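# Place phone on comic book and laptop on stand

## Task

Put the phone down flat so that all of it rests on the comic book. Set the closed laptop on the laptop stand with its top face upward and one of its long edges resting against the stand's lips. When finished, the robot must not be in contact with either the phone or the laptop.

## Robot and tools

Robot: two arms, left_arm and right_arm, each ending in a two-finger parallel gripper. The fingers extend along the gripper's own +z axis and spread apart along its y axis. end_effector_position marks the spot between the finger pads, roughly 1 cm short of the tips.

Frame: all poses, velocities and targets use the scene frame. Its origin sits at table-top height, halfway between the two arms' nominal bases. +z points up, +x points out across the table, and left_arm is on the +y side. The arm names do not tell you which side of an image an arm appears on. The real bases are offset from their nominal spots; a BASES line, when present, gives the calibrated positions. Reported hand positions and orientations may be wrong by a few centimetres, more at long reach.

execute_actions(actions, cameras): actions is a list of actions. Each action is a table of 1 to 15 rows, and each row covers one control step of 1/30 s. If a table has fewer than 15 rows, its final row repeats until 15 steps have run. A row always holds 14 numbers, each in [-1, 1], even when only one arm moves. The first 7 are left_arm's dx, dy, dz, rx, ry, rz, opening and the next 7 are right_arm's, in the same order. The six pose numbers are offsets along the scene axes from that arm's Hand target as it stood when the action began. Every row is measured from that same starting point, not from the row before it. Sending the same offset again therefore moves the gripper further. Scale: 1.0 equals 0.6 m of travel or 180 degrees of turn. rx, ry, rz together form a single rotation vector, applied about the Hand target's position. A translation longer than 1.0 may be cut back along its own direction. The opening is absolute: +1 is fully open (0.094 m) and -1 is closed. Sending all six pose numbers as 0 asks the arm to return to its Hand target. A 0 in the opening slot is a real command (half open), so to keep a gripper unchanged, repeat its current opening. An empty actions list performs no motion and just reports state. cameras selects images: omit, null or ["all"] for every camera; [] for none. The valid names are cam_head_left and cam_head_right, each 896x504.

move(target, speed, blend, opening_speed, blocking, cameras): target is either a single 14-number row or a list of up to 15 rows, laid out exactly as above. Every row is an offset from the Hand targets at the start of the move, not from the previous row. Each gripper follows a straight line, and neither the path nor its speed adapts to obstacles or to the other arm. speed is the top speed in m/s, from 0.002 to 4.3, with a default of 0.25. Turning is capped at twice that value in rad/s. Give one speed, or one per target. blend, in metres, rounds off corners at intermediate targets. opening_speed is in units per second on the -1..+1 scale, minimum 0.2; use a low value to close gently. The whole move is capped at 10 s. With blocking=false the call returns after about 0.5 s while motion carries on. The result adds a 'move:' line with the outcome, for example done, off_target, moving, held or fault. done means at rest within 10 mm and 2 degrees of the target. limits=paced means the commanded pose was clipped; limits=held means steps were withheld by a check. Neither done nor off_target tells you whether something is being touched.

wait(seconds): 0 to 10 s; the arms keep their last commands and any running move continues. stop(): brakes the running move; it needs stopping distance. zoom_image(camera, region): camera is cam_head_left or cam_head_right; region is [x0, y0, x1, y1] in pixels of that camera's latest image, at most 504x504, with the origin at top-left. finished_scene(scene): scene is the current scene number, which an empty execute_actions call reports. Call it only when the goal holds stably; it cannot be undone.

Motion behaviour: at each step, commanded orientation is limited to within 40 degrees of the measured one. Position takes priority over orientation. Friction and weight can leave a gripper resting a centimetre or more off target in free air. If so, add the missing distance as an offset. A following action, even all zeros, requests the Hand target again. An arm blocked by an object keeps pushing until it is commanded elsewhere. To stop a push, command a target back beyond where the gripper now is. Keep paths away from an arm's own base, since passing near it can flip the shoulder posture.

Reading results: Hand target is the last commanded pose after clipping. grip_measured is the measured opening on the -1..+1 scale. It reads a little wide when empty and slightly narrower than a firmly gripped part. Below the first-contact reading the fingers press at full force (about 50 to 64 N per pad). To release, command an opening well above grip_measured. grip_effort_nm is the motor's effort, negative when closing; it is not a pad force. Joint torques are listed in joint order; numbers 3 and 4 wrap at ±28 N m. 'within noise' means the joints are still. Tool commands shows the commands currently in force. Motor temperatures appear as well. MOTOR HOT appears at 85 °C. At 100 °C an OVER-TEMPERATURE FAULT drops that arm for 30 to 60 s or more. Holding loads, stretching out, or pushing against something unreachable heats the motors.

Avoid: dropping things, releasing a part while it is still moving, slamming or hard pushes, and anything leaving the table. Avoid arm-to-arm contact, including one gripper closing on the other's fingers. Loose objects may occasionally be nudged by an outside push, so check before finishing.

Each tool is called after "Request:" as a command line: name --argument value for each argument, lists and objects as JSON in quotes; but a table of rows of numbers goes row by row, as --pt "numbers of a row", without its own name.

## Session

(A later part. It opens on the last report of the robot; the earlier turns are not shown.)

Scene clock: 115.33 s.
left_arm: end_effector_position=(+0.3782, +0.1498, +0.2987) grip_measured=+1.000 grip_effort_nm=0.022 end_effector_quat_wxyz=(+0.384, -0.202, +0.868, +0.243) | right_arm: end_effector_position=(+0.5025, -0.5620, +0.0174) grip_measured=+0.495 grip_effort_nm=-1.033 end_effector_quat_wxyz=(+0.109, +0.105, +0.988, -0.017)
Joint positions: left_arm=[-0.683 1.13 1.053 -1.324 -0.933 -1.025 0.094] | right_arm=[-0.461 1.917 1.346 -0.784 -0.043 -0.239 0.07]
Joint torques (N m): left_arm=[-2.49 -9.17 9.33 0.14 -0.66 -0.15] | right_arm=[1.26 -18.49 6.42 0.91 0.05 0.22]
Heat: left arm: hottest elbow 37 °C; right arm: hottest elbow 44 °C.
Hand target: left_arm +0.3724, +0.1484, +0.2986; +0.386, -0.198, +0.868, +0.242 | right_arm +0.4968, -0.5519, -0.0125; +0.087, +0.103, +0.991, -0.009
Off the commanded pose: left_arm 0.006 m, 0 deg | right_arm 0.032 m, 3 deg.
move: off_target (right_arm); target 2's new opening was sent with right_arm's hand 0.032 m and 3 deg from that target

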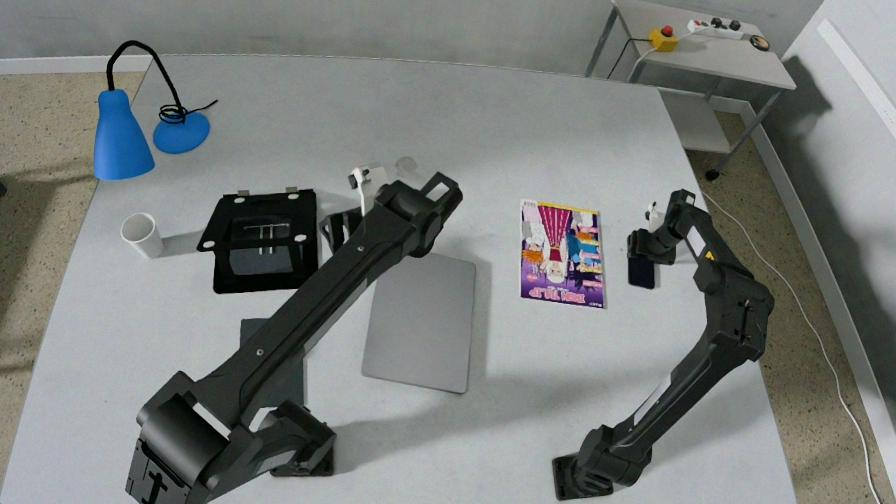

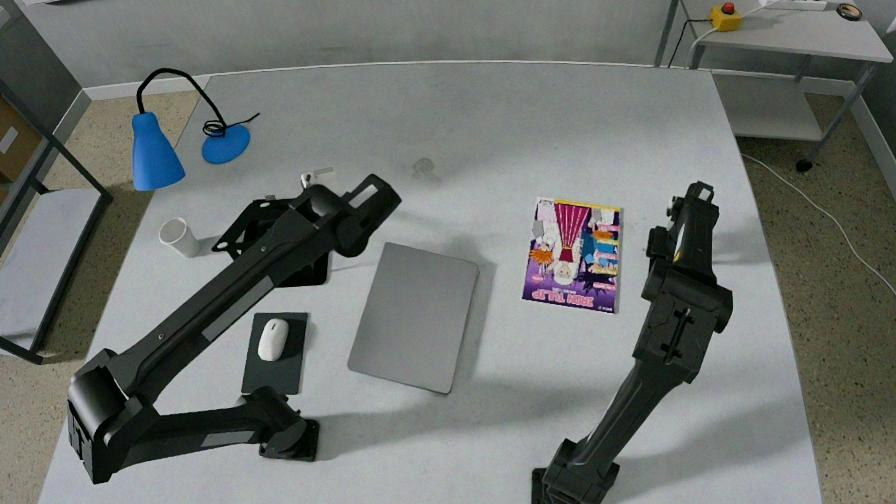

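Request:
move --pt "0 0 0 0 0 0 1 0.0 0.0 0.1 0 0 0 0.2" --pt "0 0 0 0 0 0 1 0.015 0.335 0.11 0 0 0.03 0.2" --speed '[0.08,0.2]'

Request:
zoom_image --camera "cam_head_left" --region '[490, 170, 690, 320]'

Request:
zoom_image --camera "cam_head_right" --region '[490, 170, 690, 320]'

Scene clock: 122.97 s.
left_arm: end_effector_position=(+0.3782, +0.1498, +0.2987) grip_measured=+1.000 grip_effort_nm=0.027 end_effector_quat_wxyz=(+0.384, -0.202, +0.868, +0.243) | right_arm: end_effector_position=(+0.5036, -0.3508, +0.0415) grip_measured=+0.493 grip_effort_nm=-1.038 end_effector_quat_wxyz=(+0.071, +0.053, +0.996, -0.003)
Joint positions: left_arm=[-0.683 1.13 1.053 -1.324 -0.933 -1.025 0.094] | right_arm=[-0.081 1.799 1.25 -0.881 0.003 0.03 0.07]
Joint torques (N m): left_arm=[-2.14 -9.11 9.43 0.35 -0.7 -0.14] | right_arm=[0.5 -22.18 7.24 0.8 0.11 0.19]
Heat: left arm: hottest elbow 37 °C; right arm: hottest elbow 43 °C.
Hand target: left_arm +0.3724, +0.1484, +0.2986; +0.386, -0.198, +0.868, +0.242 | right_arm +0.5059, -0.3509, +0.0534; +0.087, +0.057, +0.995, -0.004
Off the commanded pose: left_arm 0.006 m, 0 deg | right_arm 0.012 m, 2 deg.
move: off_target (right_arm)

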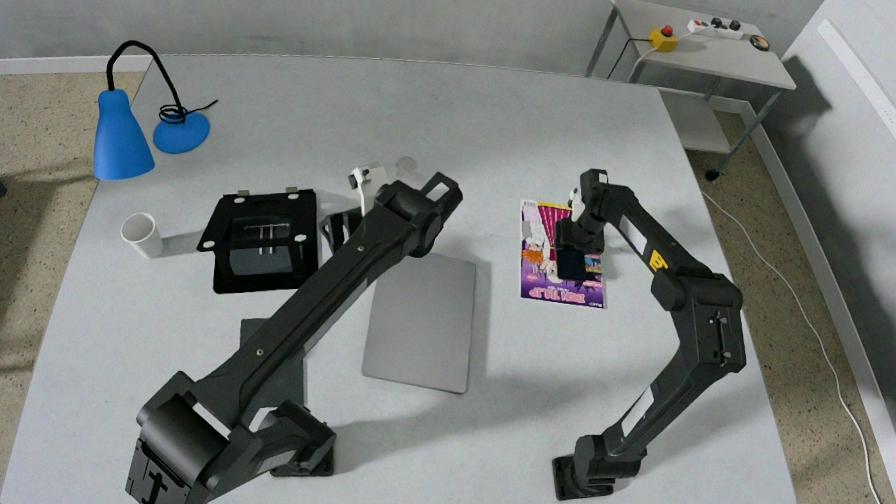

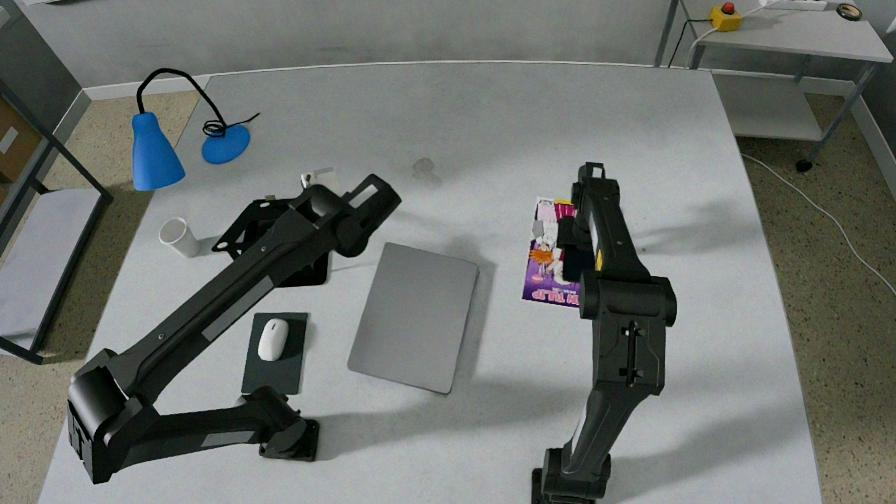

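Scaled by 2.520.

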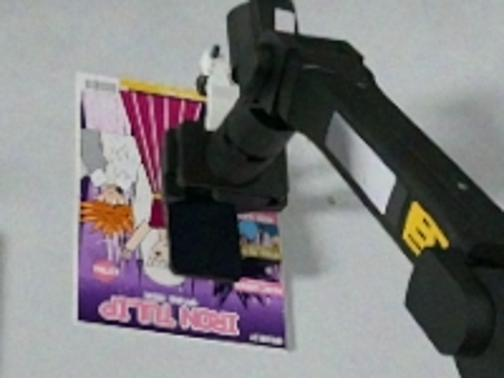

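Scaled by 2.520.

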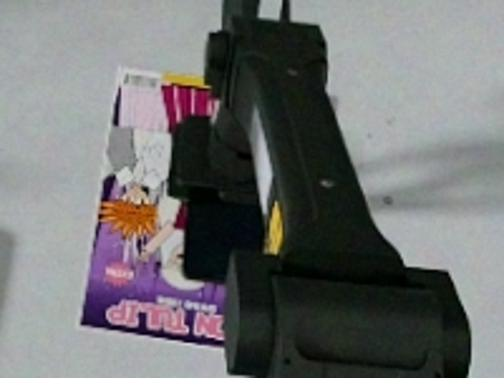

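Request:
move --target '[0,0,0,0,0,0,1,0.0,0.012,-0.055,0,0,0,0.2]' --speed 0.06 --cameras '[]'

Scene clock: 126.47 s.
left_arm: end_effector_position=(+0.3782, +0.1498, +0.2987) grip_measured=+1.000 grip_effort_nm=0.017 end_effector_quat_wxyz=(+0.384, -0.202, +0.868, +0.243) | right_arm: end_effector_position=(+0.5073, -0.3499, +0.0321) grip_measured=+0.493 grip_effort_nm=-1.038 end_effector_quat_wxyz=(+0.093, +0.059, +0.994, -0.004)
Joint positions: left_arm=[-0.683 1.13 1.053 -1.324 -0.933 -1.025 0.094] | right_arm=[-0.078 1.799 1.215 -0.802 0.006 0.045 0.07]
Joint torques (N m): left_arm=[-3.08 -9.58 9.25 0.24 -0.76 -0.13] | right_arm=[1.26 -18.2 6.98 0.92 0.12 0.25]
Heat: left arm: hottest elbow 37 °C; right arm: hottest elbow 43 °C.
Hand target: left_arm +0.3724, +0.1484, +0.2986; +0.386, -0.198, +0.868, +0.242 | right_arm +0.5058, -0.3438, +0.0204; +0.087, +0.057, +0.995, -0.004
Off the commanded pose: left_arm 0.006 m, 0 deg | right_arm 0.013 m, 1 deg.
move: off_target (right_arm)

Request:
move --target '[0,0,0,0,0,0,1,-0.003,0.0,-0.03,0,0,0,0.2]' --speed 0.06

Request:
zoom_image --camera "cam_head_left" --region '[490, 170, 690, 320]'

Scene clock: 129.07 s.
left_arm: end_effector_position=(+0.3782, +0.1498, +0.2987) grip_measured=+1.000 grip_effort_nm=0.022 end_effector_quat_wxyz=(+0.384, -0.202, +0.868, +0.243) | right_arm: end_effector_position=(+0.5080, -0.3502, +0.0208) grip_measured=+0.493 grip_effort_nm=-1.043 end_effector_quat_wxyz=(+0.099, +0.059, +0.993, -0.005)
Joint positions: left_arm=[-0.683 1.13 1.053 -1.324 -0.933 -1.025 0.094] | right_arm=[-0.078 1.811 1.196 -0.758 0.007 0.045 0.07]
Joint torques (N m): left_arm=[-2.96 -9.29 9.31 0.29 -0.64 -0.09] | right_arm=[1.26 -17.38 6.67 1.03 0.07 0.22]
Heat: left arm: hottest elbow 37 °C; right arm: hottest elbow 42 °C.
Hand target: left_arm +0.3724, +0.1484, +0.2986; +0.386, -0.198, +0.868, +0.242 | right_arm +0.5041, -0.3439, +0.0025; +0.087, +0.057, +0.995, -0.004
Off the commanded pose: left_arm 0.006 m, 0 deg | right_arm 0.020 m, 1 deg.
move: off_target (right_arm)

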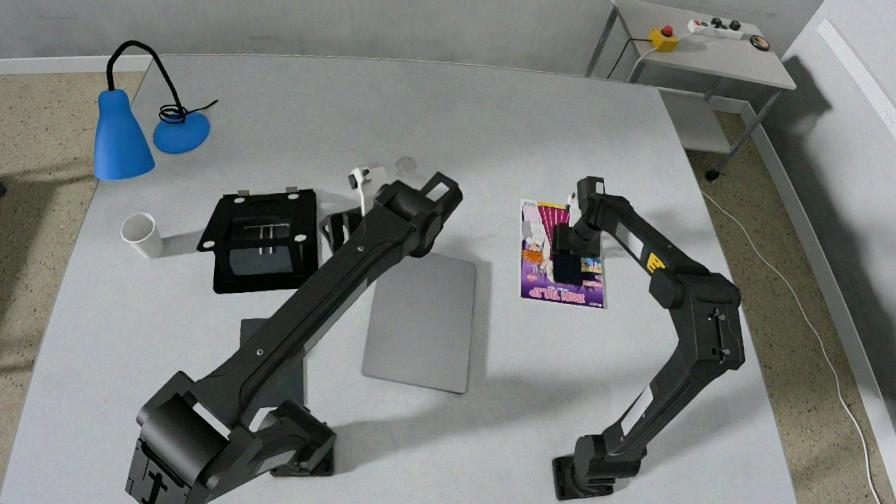

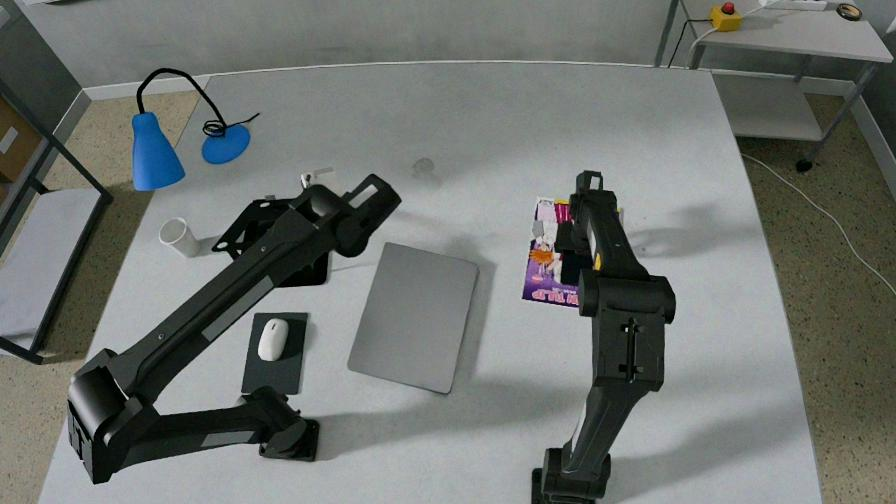

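Scaled by 2.520.

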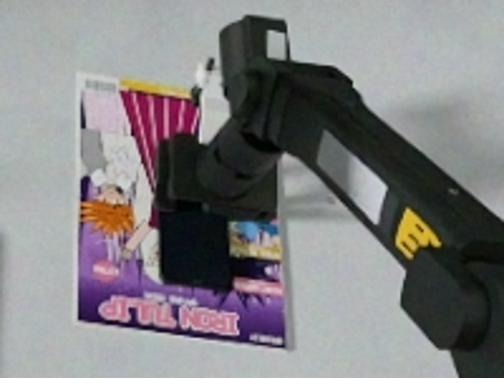

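Request:
move --pt "0 0 0 0 0 0 1 -0.003 0.0 -0.012 0 0 0 0.2" --pt "0 0 0 0 0 0 1 -0.003 0.0 -0.012 0 0 0 0.7" --speed 0.06 --opening_speed 0.25

Request:
zoom_image --camera "cam_head_left" --region '[490, 170, 690, 320]'

Scene clock: 134.23 s.
left_arm: end_effector_position=(+0.3782, +0.1498, +0.2987) grip_measured=+1.000 grip_effort_nm=0.022 end_effector_quat_wxyz=(+0.384, -0.202, +0.868, +0.243) | right_arm: end_effector_position=(+0.5108, -0.3508, +0.0200) grip_measured=+0.698 grip_effort_nm=0.071 end_effector_quat_wxyz=(+0.107, +0.059, +0.992, -0.006)
Joint positions: left_arm=[-0.683 1.13 1.053 -1.324 -0.933 -1.025 0.094] | right_arm=[-0.078 1.811 1.191 -0.736 0.009 0.045 0.08]
Joint torques (N m): left_arm=[-2.9 -9.29 9.33 0.36 -0.69 -0.11] | right_arm=[1.2 -16.85 6.35 0.96 0.02 0.21]
Heat: left arm: hottest elbow 37 °C; right arm: hottest elbow 42 °C.
Hand target: left_arm +0.3724, +0.1484, +0.2986; +0.386, -0.198, +0.868, +0.242 | right_arm +0.5023, -0.3439, -0.0047; +0.087, +0.057, +0.995, -0.004
Off the commanded pose: left_arm 0.006 m, 0 deg | right_arm 0.027 m, 2 deg.
move: off_target (right_arm); target 2's new opening was sent with right_arm's hand 0.026 m and 2 deg from that target

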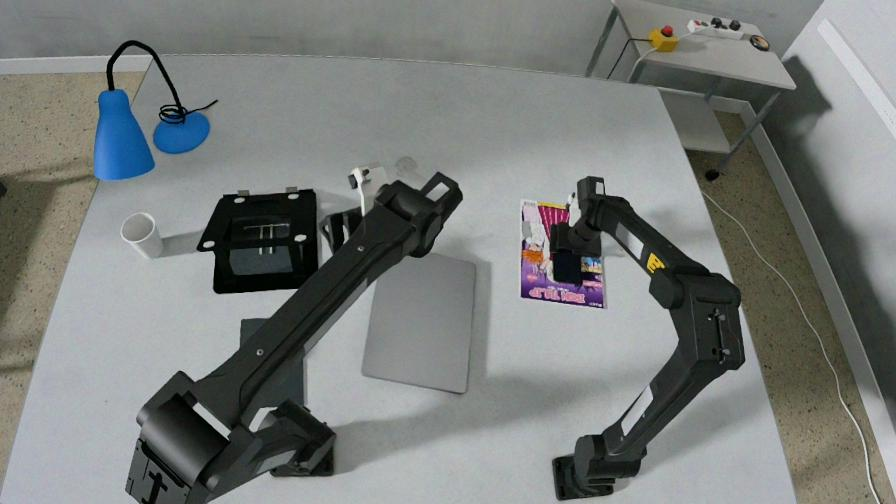

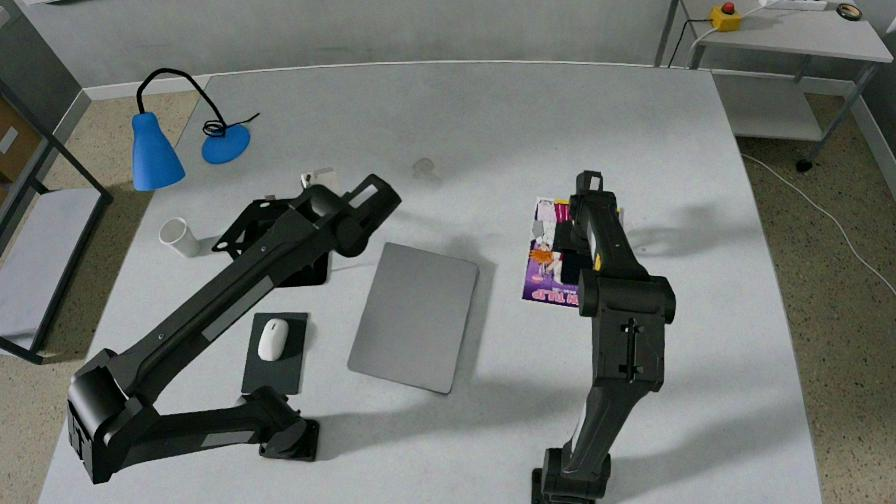

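Scaled by 2.520.

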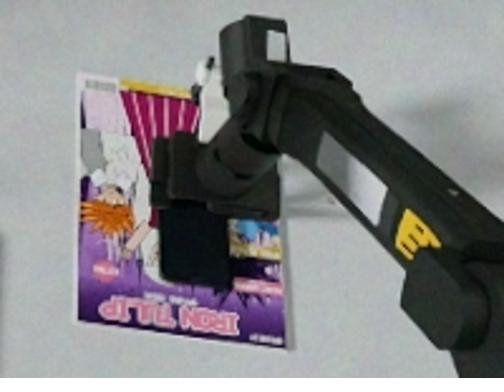

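Request:
move --pt "0 0 0 0 0 0 1 0.0 0.0 0.15 0 0 0 0.75" --pt "0 0 0 0 0 0 1 -0.2 0.0 0.25 0 0 0 0.75" --speed 0.15

Request:
zoom_image --camera "cam_head_left" --region '[490, 170, 690, 320]'

Scene clock: 139.23 s.
left_arm: end_effector_position=(+0.3782, +0.1498, +0.2987) grip_measured=+1.000 grip_effort_nm=0.022 end_effector_quat_wxyz=(+0.384, -0.202, +0.868, +0.243) | right_arm: end_effector_position=(+0.3910, -0.3417, +0.1498) grip_measured=+0.749 grip_effort_nm=0.066 end_effector_quat_wxyz=(+0.097, +0.057, +0.994, -0.005)
Joint positions: left_arm=[-0.683 1.13 1.053 -1.324 -0.933 -1.025 0.094] | right_arm=[-0.078 1.369 1.038 -1.045 0.007 0.041 0.082]
Joint torques (N m): left_arm=[-2.26 -9.58 9.36 0.14 -0.68 -0.14] | right_arm=[-0.09 -13.63 7.54 0.13 -0.03 0.07]
Heat: left arm: hottest elbow 37 °C; right arm: hottest elbow 41 °C.
Hand target: left_arm +0.3724, +0.1484, +0.2986; +0.386, -0.198, +0.868, +0.242 | right_arm +0.3823, -0.3439, +0.1453; +0.087, +0.057, +0.995, -0.005
Off the commanded pose: left_arm 0.006 m, 0 deg | right_arm 0.010 m, 1 deg.
move: done

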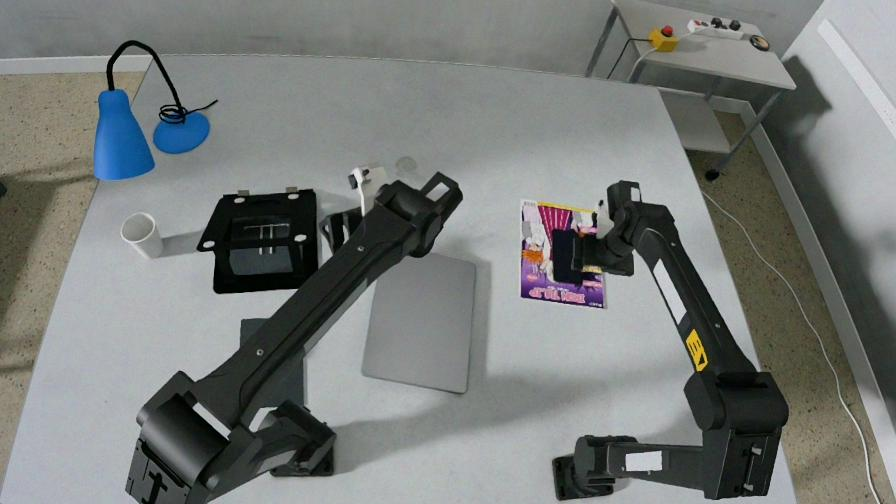

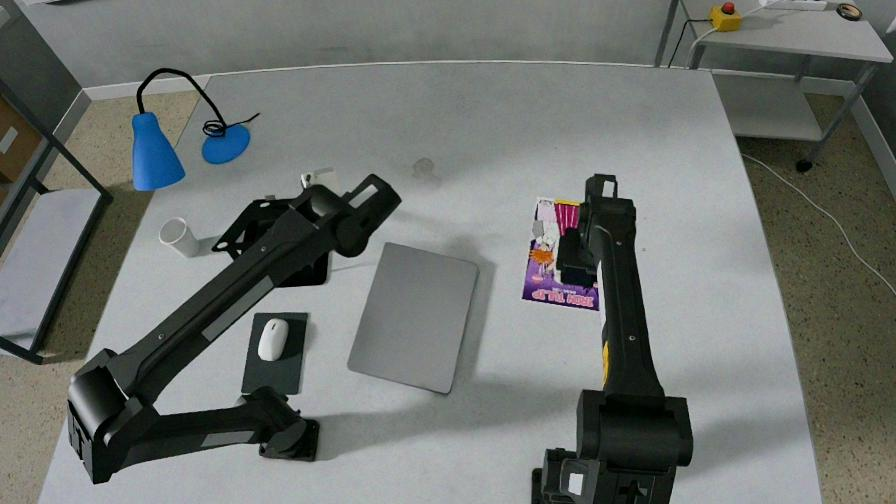

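Scaled by 2.520.

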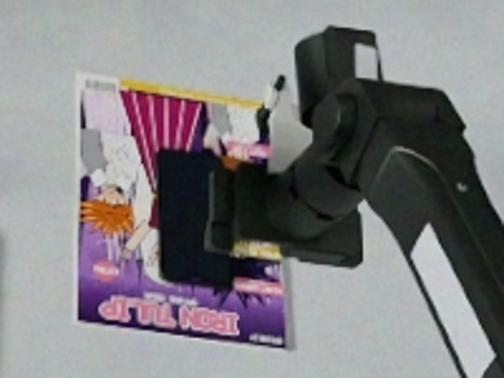

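Request:
move --target '[0,0,0,0,0,0,1,-0.45,0.41,-0.02,0.006,-0.028,0.202,-1]' --speed 0.25

Scene clock: 168.80 s.
left_arm: end_effector_position=(+0.3782, +0.1498, +0.2987) grip_measured=+1.000 grip_effort_nm=0.022 end_effector_quat_wxyz=(+0.384, -0.202, +0.868, +0.243) | right_arm: end_effector_position=(+0.1163, -0.0968, +0.1390) grip_measured=-0.991 grip_effort_nm=-0.491 end_effector_quat_wxyz=(+0.136, -0.252, +0.957, +0.044)
Joint positions: left_arm=[-0.683 1.13 1.053 -1.324 -0.933 -1.025 0.094] | right_arm=[1.058 0.849 0.627 -1.095 0.134 0.531 0]
Joint torques (N m): left_arm=[-2.84 -9.35 9.39 0.29 -0.7 -0.07] | right_arm=[1.49 -3.02 8.7 0.23 0.22 0.19]
Heat: left arm: hottest elbow 37 °C; right arm: hottest elbow 41 °C.
Hand target: left_arm +0.3724, +0.1484, +0.2986; +0.386, -0.198, +0.868, +0.242 | right_arm +0.1122, -0.0978, +0.1333; +0.126, -0.255, +0.958, +0.035
Off the commanded pose: left_arm 0.006 m, 0 deg | right_arm 0.007 m, 2 deg.
move: done

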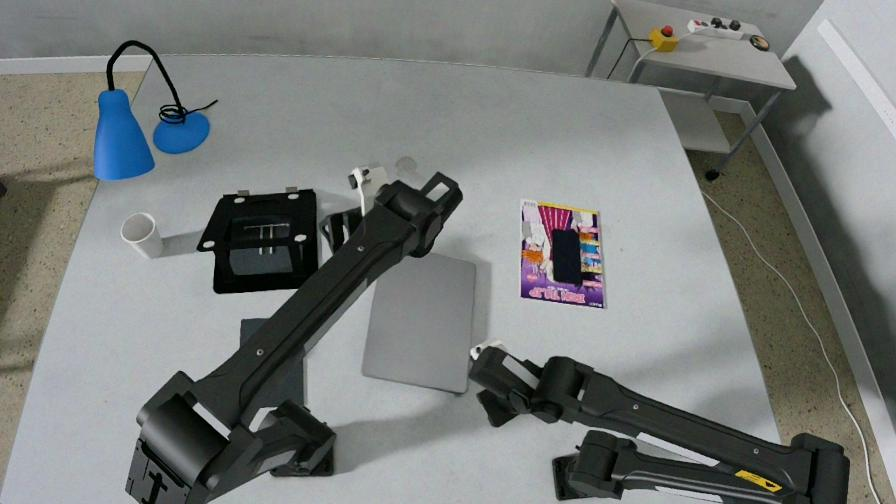

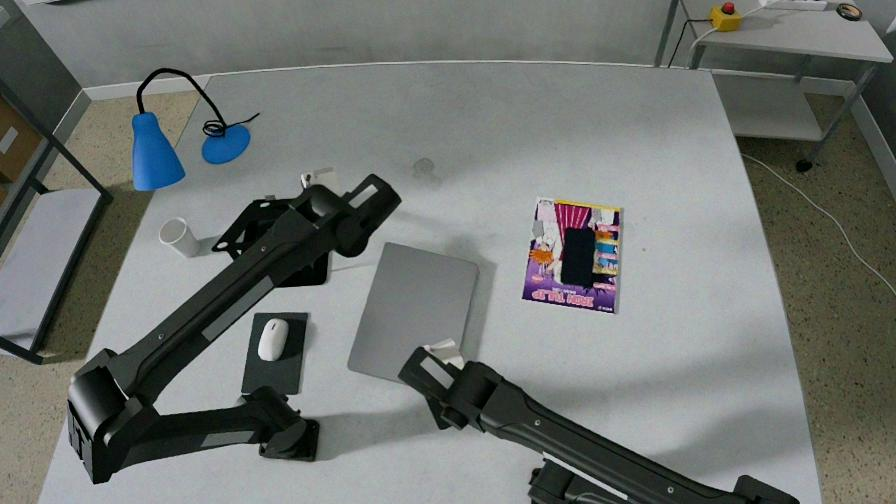

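Request:
move --target '[0,0,0,0,0,0,1,-0.035,0.03,-0.21,0,0,0,-1]' --speed 0.12

Request:
zoom_image --camera "cam_head_left" --region '[340, 220, 560, 450]'

Scene clock: 173.10 s.
left_arm: end_effector_position=(+0.3782, +0.1498, +0.2987) grip_measured=+1.000 grip_effort_nm=0.022 end_effector_quat_wxyz=(+0.384, -0.202, +0.868, +0.243) | right_arm: end_effector_position=(+0.0956, -0.0775, +0.0149) grip_measured=-0.991 grip_effort_nm=-0.481 end_effector_quat_wxyz=(+0.131, -0.252, +0.958, +0.040)
Joint positions: left_arm=[-0.683 1.13 1.053 -1.324 -0.933 -1.025 0.094] | right_arm=[1.179 1.119 0.411 -0.64 0.16 0.651 0]
Joint torques (N m): left_arm=[-1.96 -9.76 9.52 0.18 -0.72 -0.1] | right_arm=[1.38 -4.78 6.13 0.95 0.24 0.23]
Heat: left arm: hottest elbow 37 °C; right arm: hottest elbow 41 °C.
Hand target: left_arm +0.3724, +0.1484, +0.2986; +0.386, -0.198, +0.868, +0.242 | right_arm +0.0913, -0.0800, +0.0072; +0.126, -0.255, +0.958, +0.034
Off the commanded pose: left_arm 0.006 m, 0 deg | right_arm 0.009 m, 1 deg.
move: done

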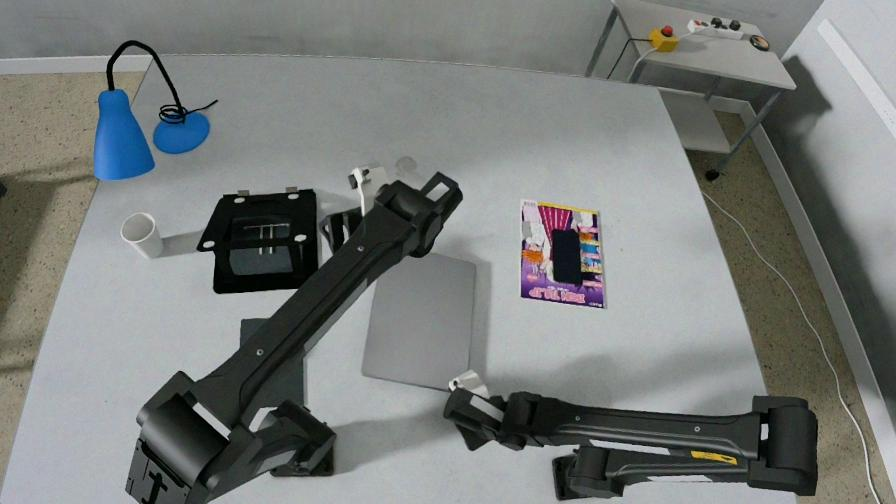

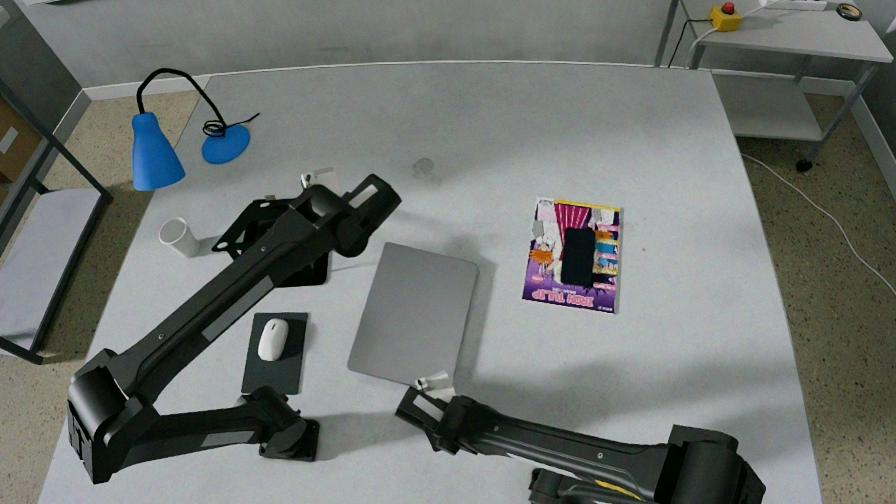

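Scaled by 2.191.

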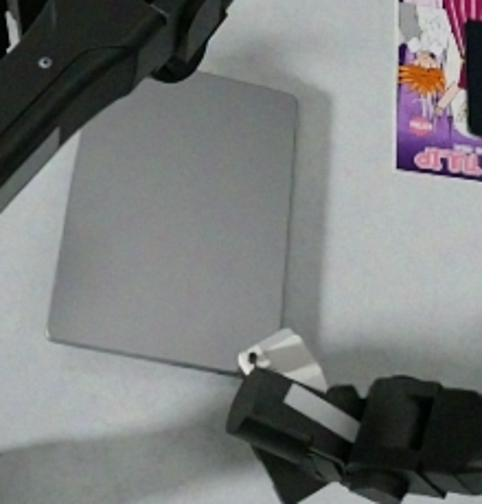

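Request:
move --target '[0,0,0,0,0,0,1,0.1,-0.015,0.008,0,0,0,-1]' --speed 0.1

Request:
zoom_image --camera "cam_head_left" --region '[340, 220, 560, 450]'

Scene clock: 178.37 s.
left_arm: end_effector_position=(+0.3782, +0.1498, +0.2987) grip_measured=+1.000 grip_effort_nm=0.022 end_effector_quat_wxyz=(+0.384, -0.202, +0.868, +0.243) | right_arm: end_effector_position=(+0.1397, -0.0957, +0.0117) grip_measured=-0.991 grip_effort_nm=-0.481 end_effector_quat_wxyz=(+0.124, -0.260, +0.957, +0.036)
Joint positions: left_arm=[-0.683 1.13 1.053 -1.324 -0.933 -1.025 0.094] | right_arm=[0.966 1.15 0.422 -0.607 0.105 0.428 0]
Joint torques (N m): left_arm=[-2.26 -9.76 9.61 0.31 -0.72 -0.13] | right_arm=[-0.79 -3.72 8.8 0.99 0.23 0.11]
Motor temperatures (°C): left_arm=[22 26 37 24 28 23 27] | right_arm=[26 34 40 25 24 23 25]
Heat: left arm: hottest elbow 37 °C; right arm: hottest elbow 40 °C.
Hand target: left_arm +0.3724, +0.1484, +0.2986; +0.386, -0.198, +0.868, +0.242 | right_arm +0.1512, -0.0890, +0.0120; +0.126, -0.255, +0.958, +0.034
Off the commanded pose: left_arm 0.006 m, 0 deg | right_arm 0.013 m, 1 deg.
move: off_target (right_arm)

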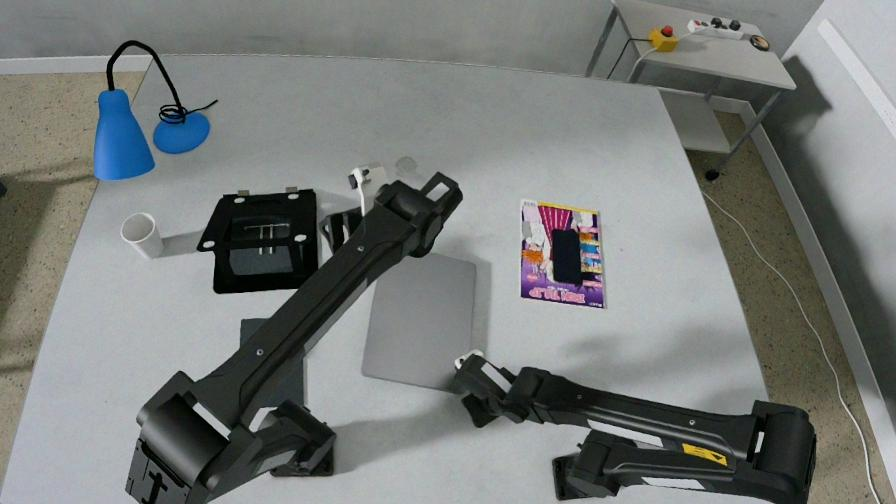

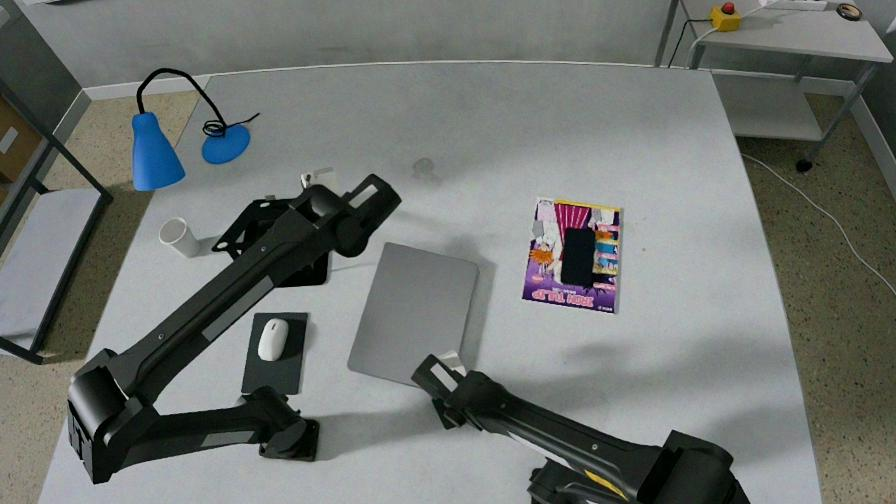

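Scaled by 2.191.

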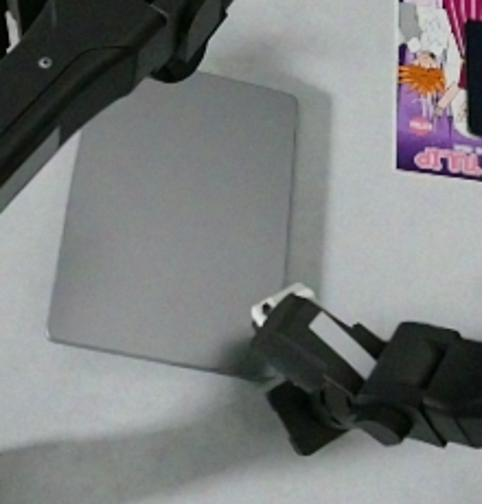

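Request:
move --pt "0 0 0 0 0 0 1 -0.03 0.05 0.0 0 0 0 -1" --pt "0 0 0 0 0 0 1 0.12 0.05 0.0 0 0 0 -1" --speed 0.1

Request:
zoom_image --camera "cam_head_left" --region '[340, 220, 560, 450]'

Scene clock: 183.30 s.
left_arm: end_effector_position=(+0.3782, +0.1498, +0.2987) grip_measured=+1.000 grip_effort_nm=0.022 end_effector_quat_wxyz=(+0.384, -0.202, +0.868, +0.243) | right_arm: end_effector_position=(+0.1963, -0.0745, +0.0119) grip_measured=-0.991 grip_effort_nm=-0.491 end_effector_quat_wxyz=(+0.108, -0.263, +0.958, +0.030)
Joint positions: left_arm=[-0.683 1.13 1.053 -1.324 -0.933 -1.025 0.094] | right_arm=[0.839 1.325 0.567 -0.598 0.068 0.301 0]
Joint torques (N m): left_arm=[-2.2 -9.17 9.57 0.1 -0.66 -0.13] | right_arm=[-1.2 -5.3 10.13 1.89 0.38 0.08]
Heat: left arm: hottest elbow 37 °C; right arm: hottest elbow 40 °C.
Hand target: left_arm +0.3724, +0.1484, +0.2986; +0.386, -0.198, +0.868, +0.242 | right_arm +0.2233, -0.0589, +0.0120; +0.126, -0.255, +0.958, +0.034
Off the commanded pose: left_arm 0.006 m, 0 deg | right_arm 0.031 m, 2 deg.
move: off_target (right_arm)

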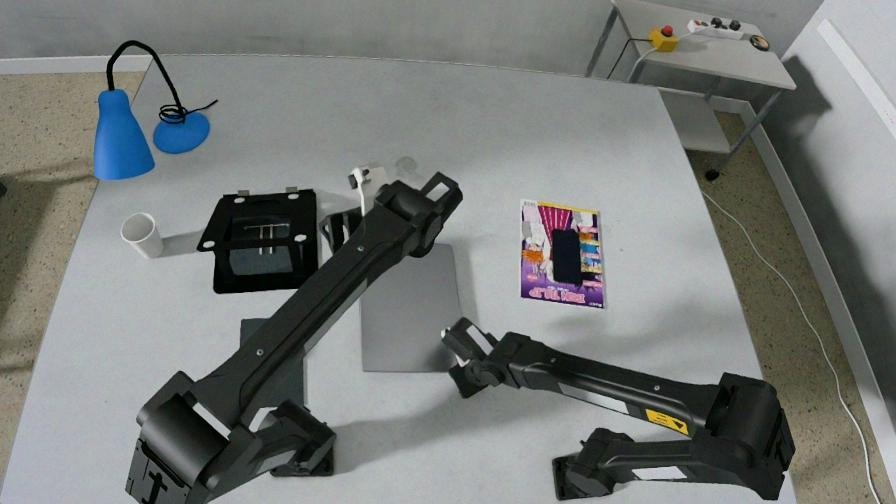

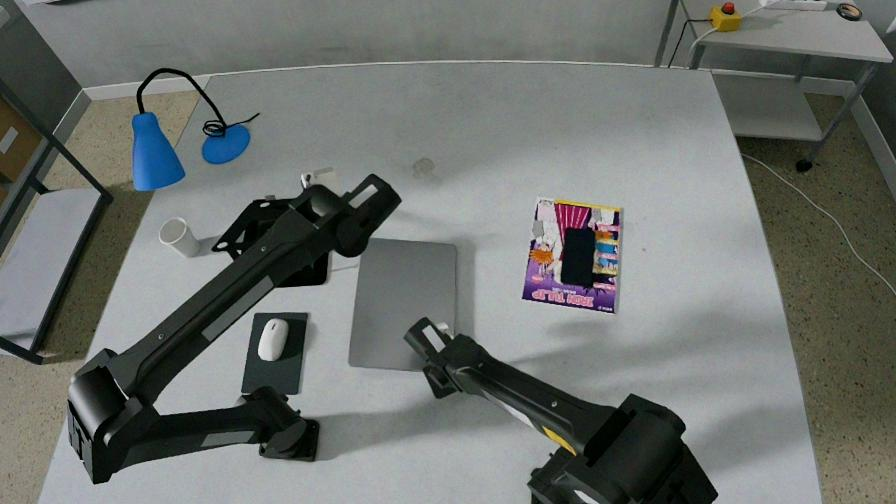

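Scaled by 2.191.

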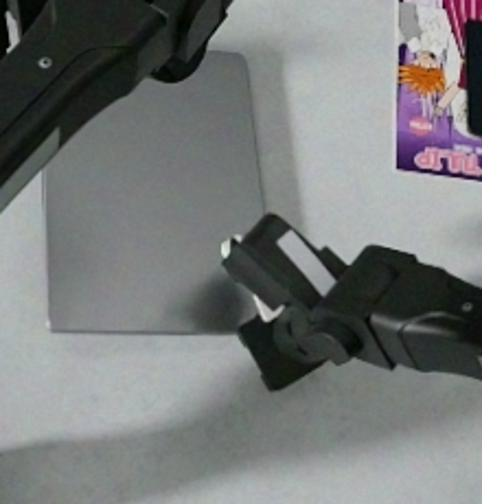

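Request:
move --pt "0 0 0 0 0 0 1 0.08 0.0 0.0 0 0 0 -1" --pt "0 0 0 0 0 0 1 0.17 -0.01 0.0 0 0 0 -1" --speed 0.1

Request:
zoom_image --camera "cam_head_left" --region '[320, 180, 560, 430]'

Scene clock: 188.50 s.
left_arm: end_effector_position=(+0.3782, +0.1498, +0.2987) grip_measured=+1.000 grip_effort_nm=0.022 end_effector_quat_wxyz=(+0.384, -0.202, +0.868, +0.243) | right_arm: end_effector_position=(+0.2970, -0.0797, +0.0128) grip_measured=-0.991 grip_effort_nm=-0.486 end_effector_quat_wxyz=(+0.109, -0.257, +0.960, +0.027)
Joint positions: left_arm=[-0.683 1.13 1.053 -1.324 -0.933 -1.025 0.094] | right_arm=[0.621 1.505 0.755 -0.598 0.026 0.099 0]
Joint torques (N m): left_arm=[-1.96 -8.94 9.44 0.28 -0.72 -0.11] | right_arm=[-0.44 -8.82 10.69 1.73 -0.04 0.08]
Heat: left arm: hottest elbow 37 °C; right arm: hottest elbow 41 °C.
Hand target: left_arm +0.3724, +0.1484, +0.2986; +0.386, -0.198, +0.868, +0.242 | right_arm +0.3253, -0.0648, +0.0121; +0.127, -0.255, +0.958, +0.034
Off the commanded pose: left_arm 0.006 m, 0 deg | right_arm 0.032 m, 2 deg.
move: off_target (right_arm)

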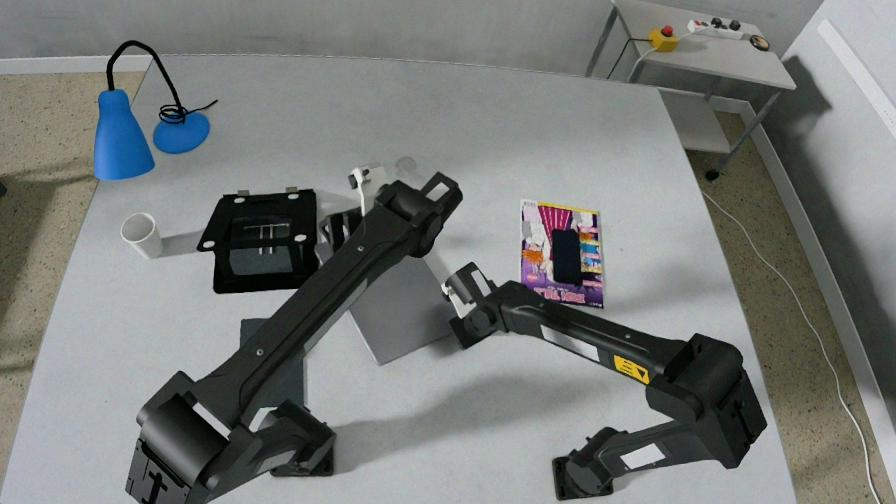

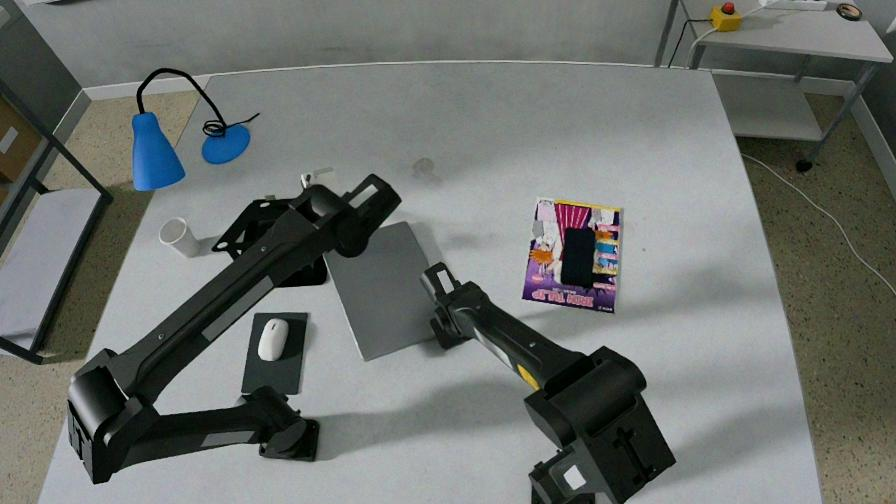

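Scaled by 2.016.

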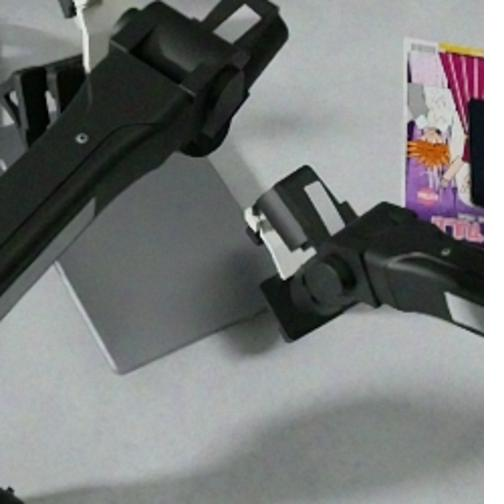

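Request:
move --pt "0 0 0 0 0 0 -1 -0.04 -0.02 0.15 0 0 0 -1" --pt "-0.304 0.028 -0.2 -0.101 0.209 -0.282 -1 -0.02 -0.33 0.3 0 0 0 -1" --speed '[0.15,0.25]'

Request:
zoom_image --camera "cam_head_left" --region '[220, 180, 500, 430]'

Scene clock: 205.47 s.
left_arm: end_effector_position=(+0.1928, +0.1613, +0.1813) grip_measured=-0.981 grip_effort_nm=-0.999 end_effector_quat_wxyz=(+0.130, +0.216, +0.967, -0.029) | right_arm: end_effector_position=(+0.2951, -0.2605, +0.1638) grip_measured=-0.991 grip_effort_nm=-0.481 end_effector_quat_wxyz=(+0.097, -0.257, +0.961, +0.039)
Joint positions: left_arm=[-0.501 0.555 0.635 -1.384 -0.009 -0.031 0.001] | right_arm=[0.089 1.108 0.857 -1.14 -0.109 -0.419 0]
Joint torques (N m): left_arm=[-0.32 -1.73 9.69 0.59 0.06 0.11] | right_arm=[-0.5 -9.29 13.18 0.08 -0.13 0.06]
Heat: left arm: hottest elbow 37 °C; right arm: hottest elbow 44 °C.
Hand target: left_arm +0.1899, +0.1652, +0.1785; +0.127, +0.214, +0.968, -0.028 | right_arm +0.3133, -0.2630, +0.1922; +0.127, -0.255, +0.958, +0.034
Off the commanded pose: left_arm 0.006 m, 0 deg | right_arm 0.034 m, 3 deg.
move: off_target (right_arm)

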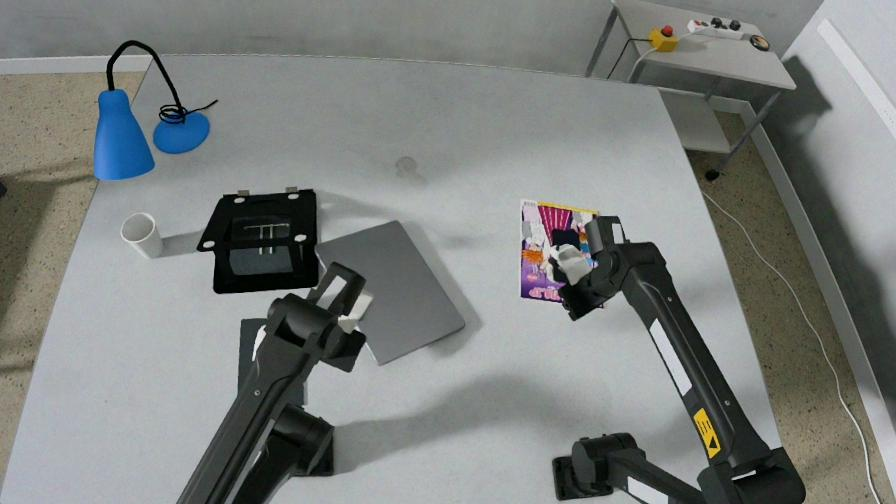

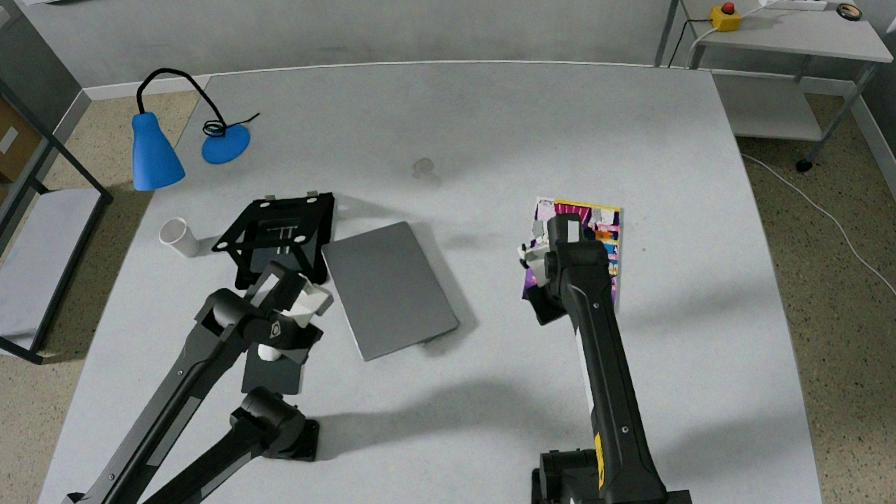

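Scaled by 1.800.

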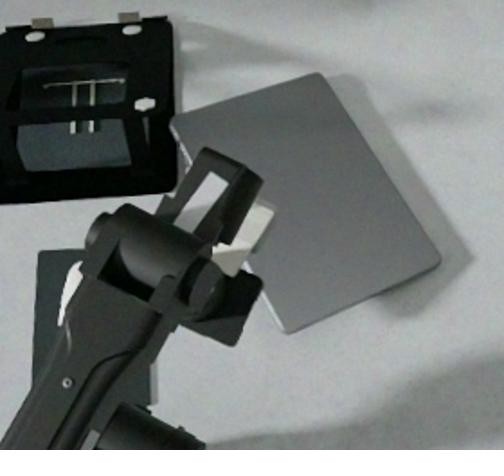

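Request:
move --pt "0.015 -0.015 -0.275 0 0 0 -1 0 0 0 0 0 0 -1" --pt "0.075 -0.12 -0.275 0 0 0 -1 0 0 0 0 0 0 -1" --speed '[0.12,0.1]'

Request:
zoom_image --camera "cam_head_left" --region '[220, 180, 500, 430]'

Scene clock: 214.23 s.
left_arm: end_effector_position=(+0.2188, +0.1130, +0.0098) grip_measured=-0.981 grip_effort_nm=-0.999 end_effector_quat_wxyz=(+0.109, +0.212, +0.971, -0.014) | right_arm: end_effector_position=(+0.2950, -0.2605, +0.1638) grip_measured=-0.991 grip_effort_nm=-0.486 end_effector_quat_wxyz=(+0.097, -0.257, +0.961, +0.039)
Joint positions: left_arm=[-0.68 1.01 0.339 -0.69 -0.066 -0.214 0.001] | right_arm=[0.089 1.108 0.857 -1.141 -0.109 -0.419 0]
Joint torques (N m): left_arm=[-2.9 -0.62 11.47 2.45 0.17 -0.11] | right_arm=[-0.32 -9.29 13.19 0.1 -0.12 0.08]
Motor temperatures (°C): left_arm=[22 26 38 24 28 23 28] | right_arm=[26 33 47 25 24 23 25]
Heat: left arm: hottest elbow 38 °C; right arm: hottest elbow 47 °C.
Hand target: left_arm +0.2349, +0.0932, +0.0135; +0.127, +0.214, +0.968, -0.028 | right_arm +0.3133, -0.2629, +0.1922; +0.126, -0.255, +0.958, +0.034
Off the commanded pose: left_arm 0.026 m, 3 deg | right_arm 0.034 m, 3 deg.
move: off_target (left_arm, right_arm)

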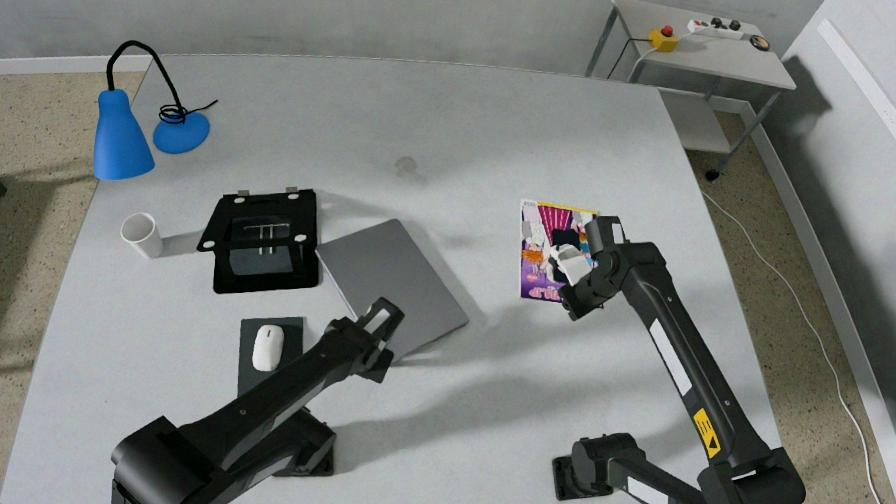

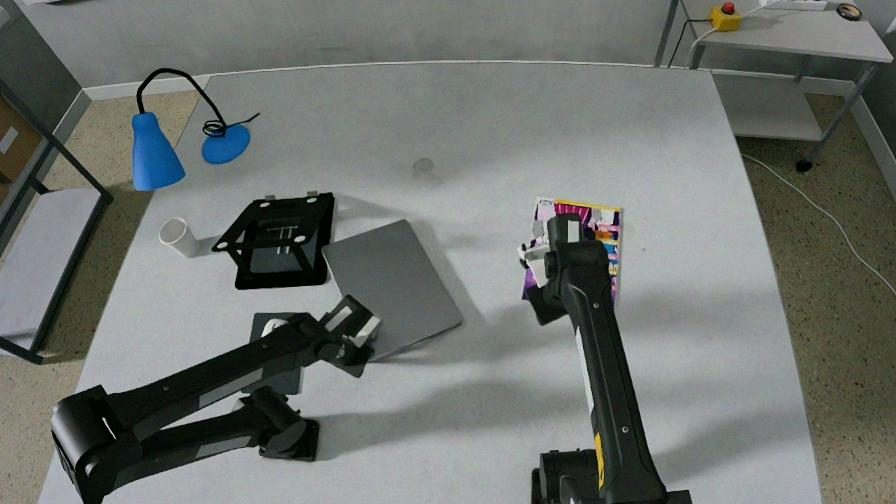

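Scaled by 1.800.

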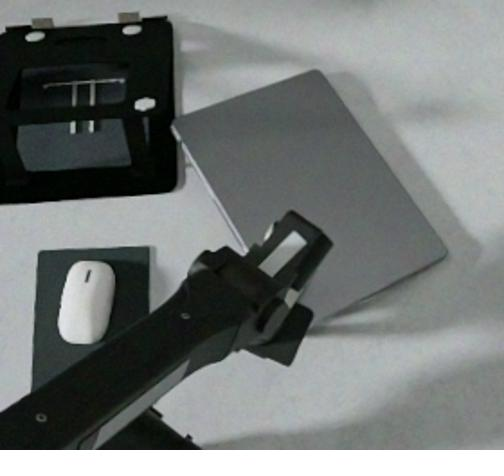

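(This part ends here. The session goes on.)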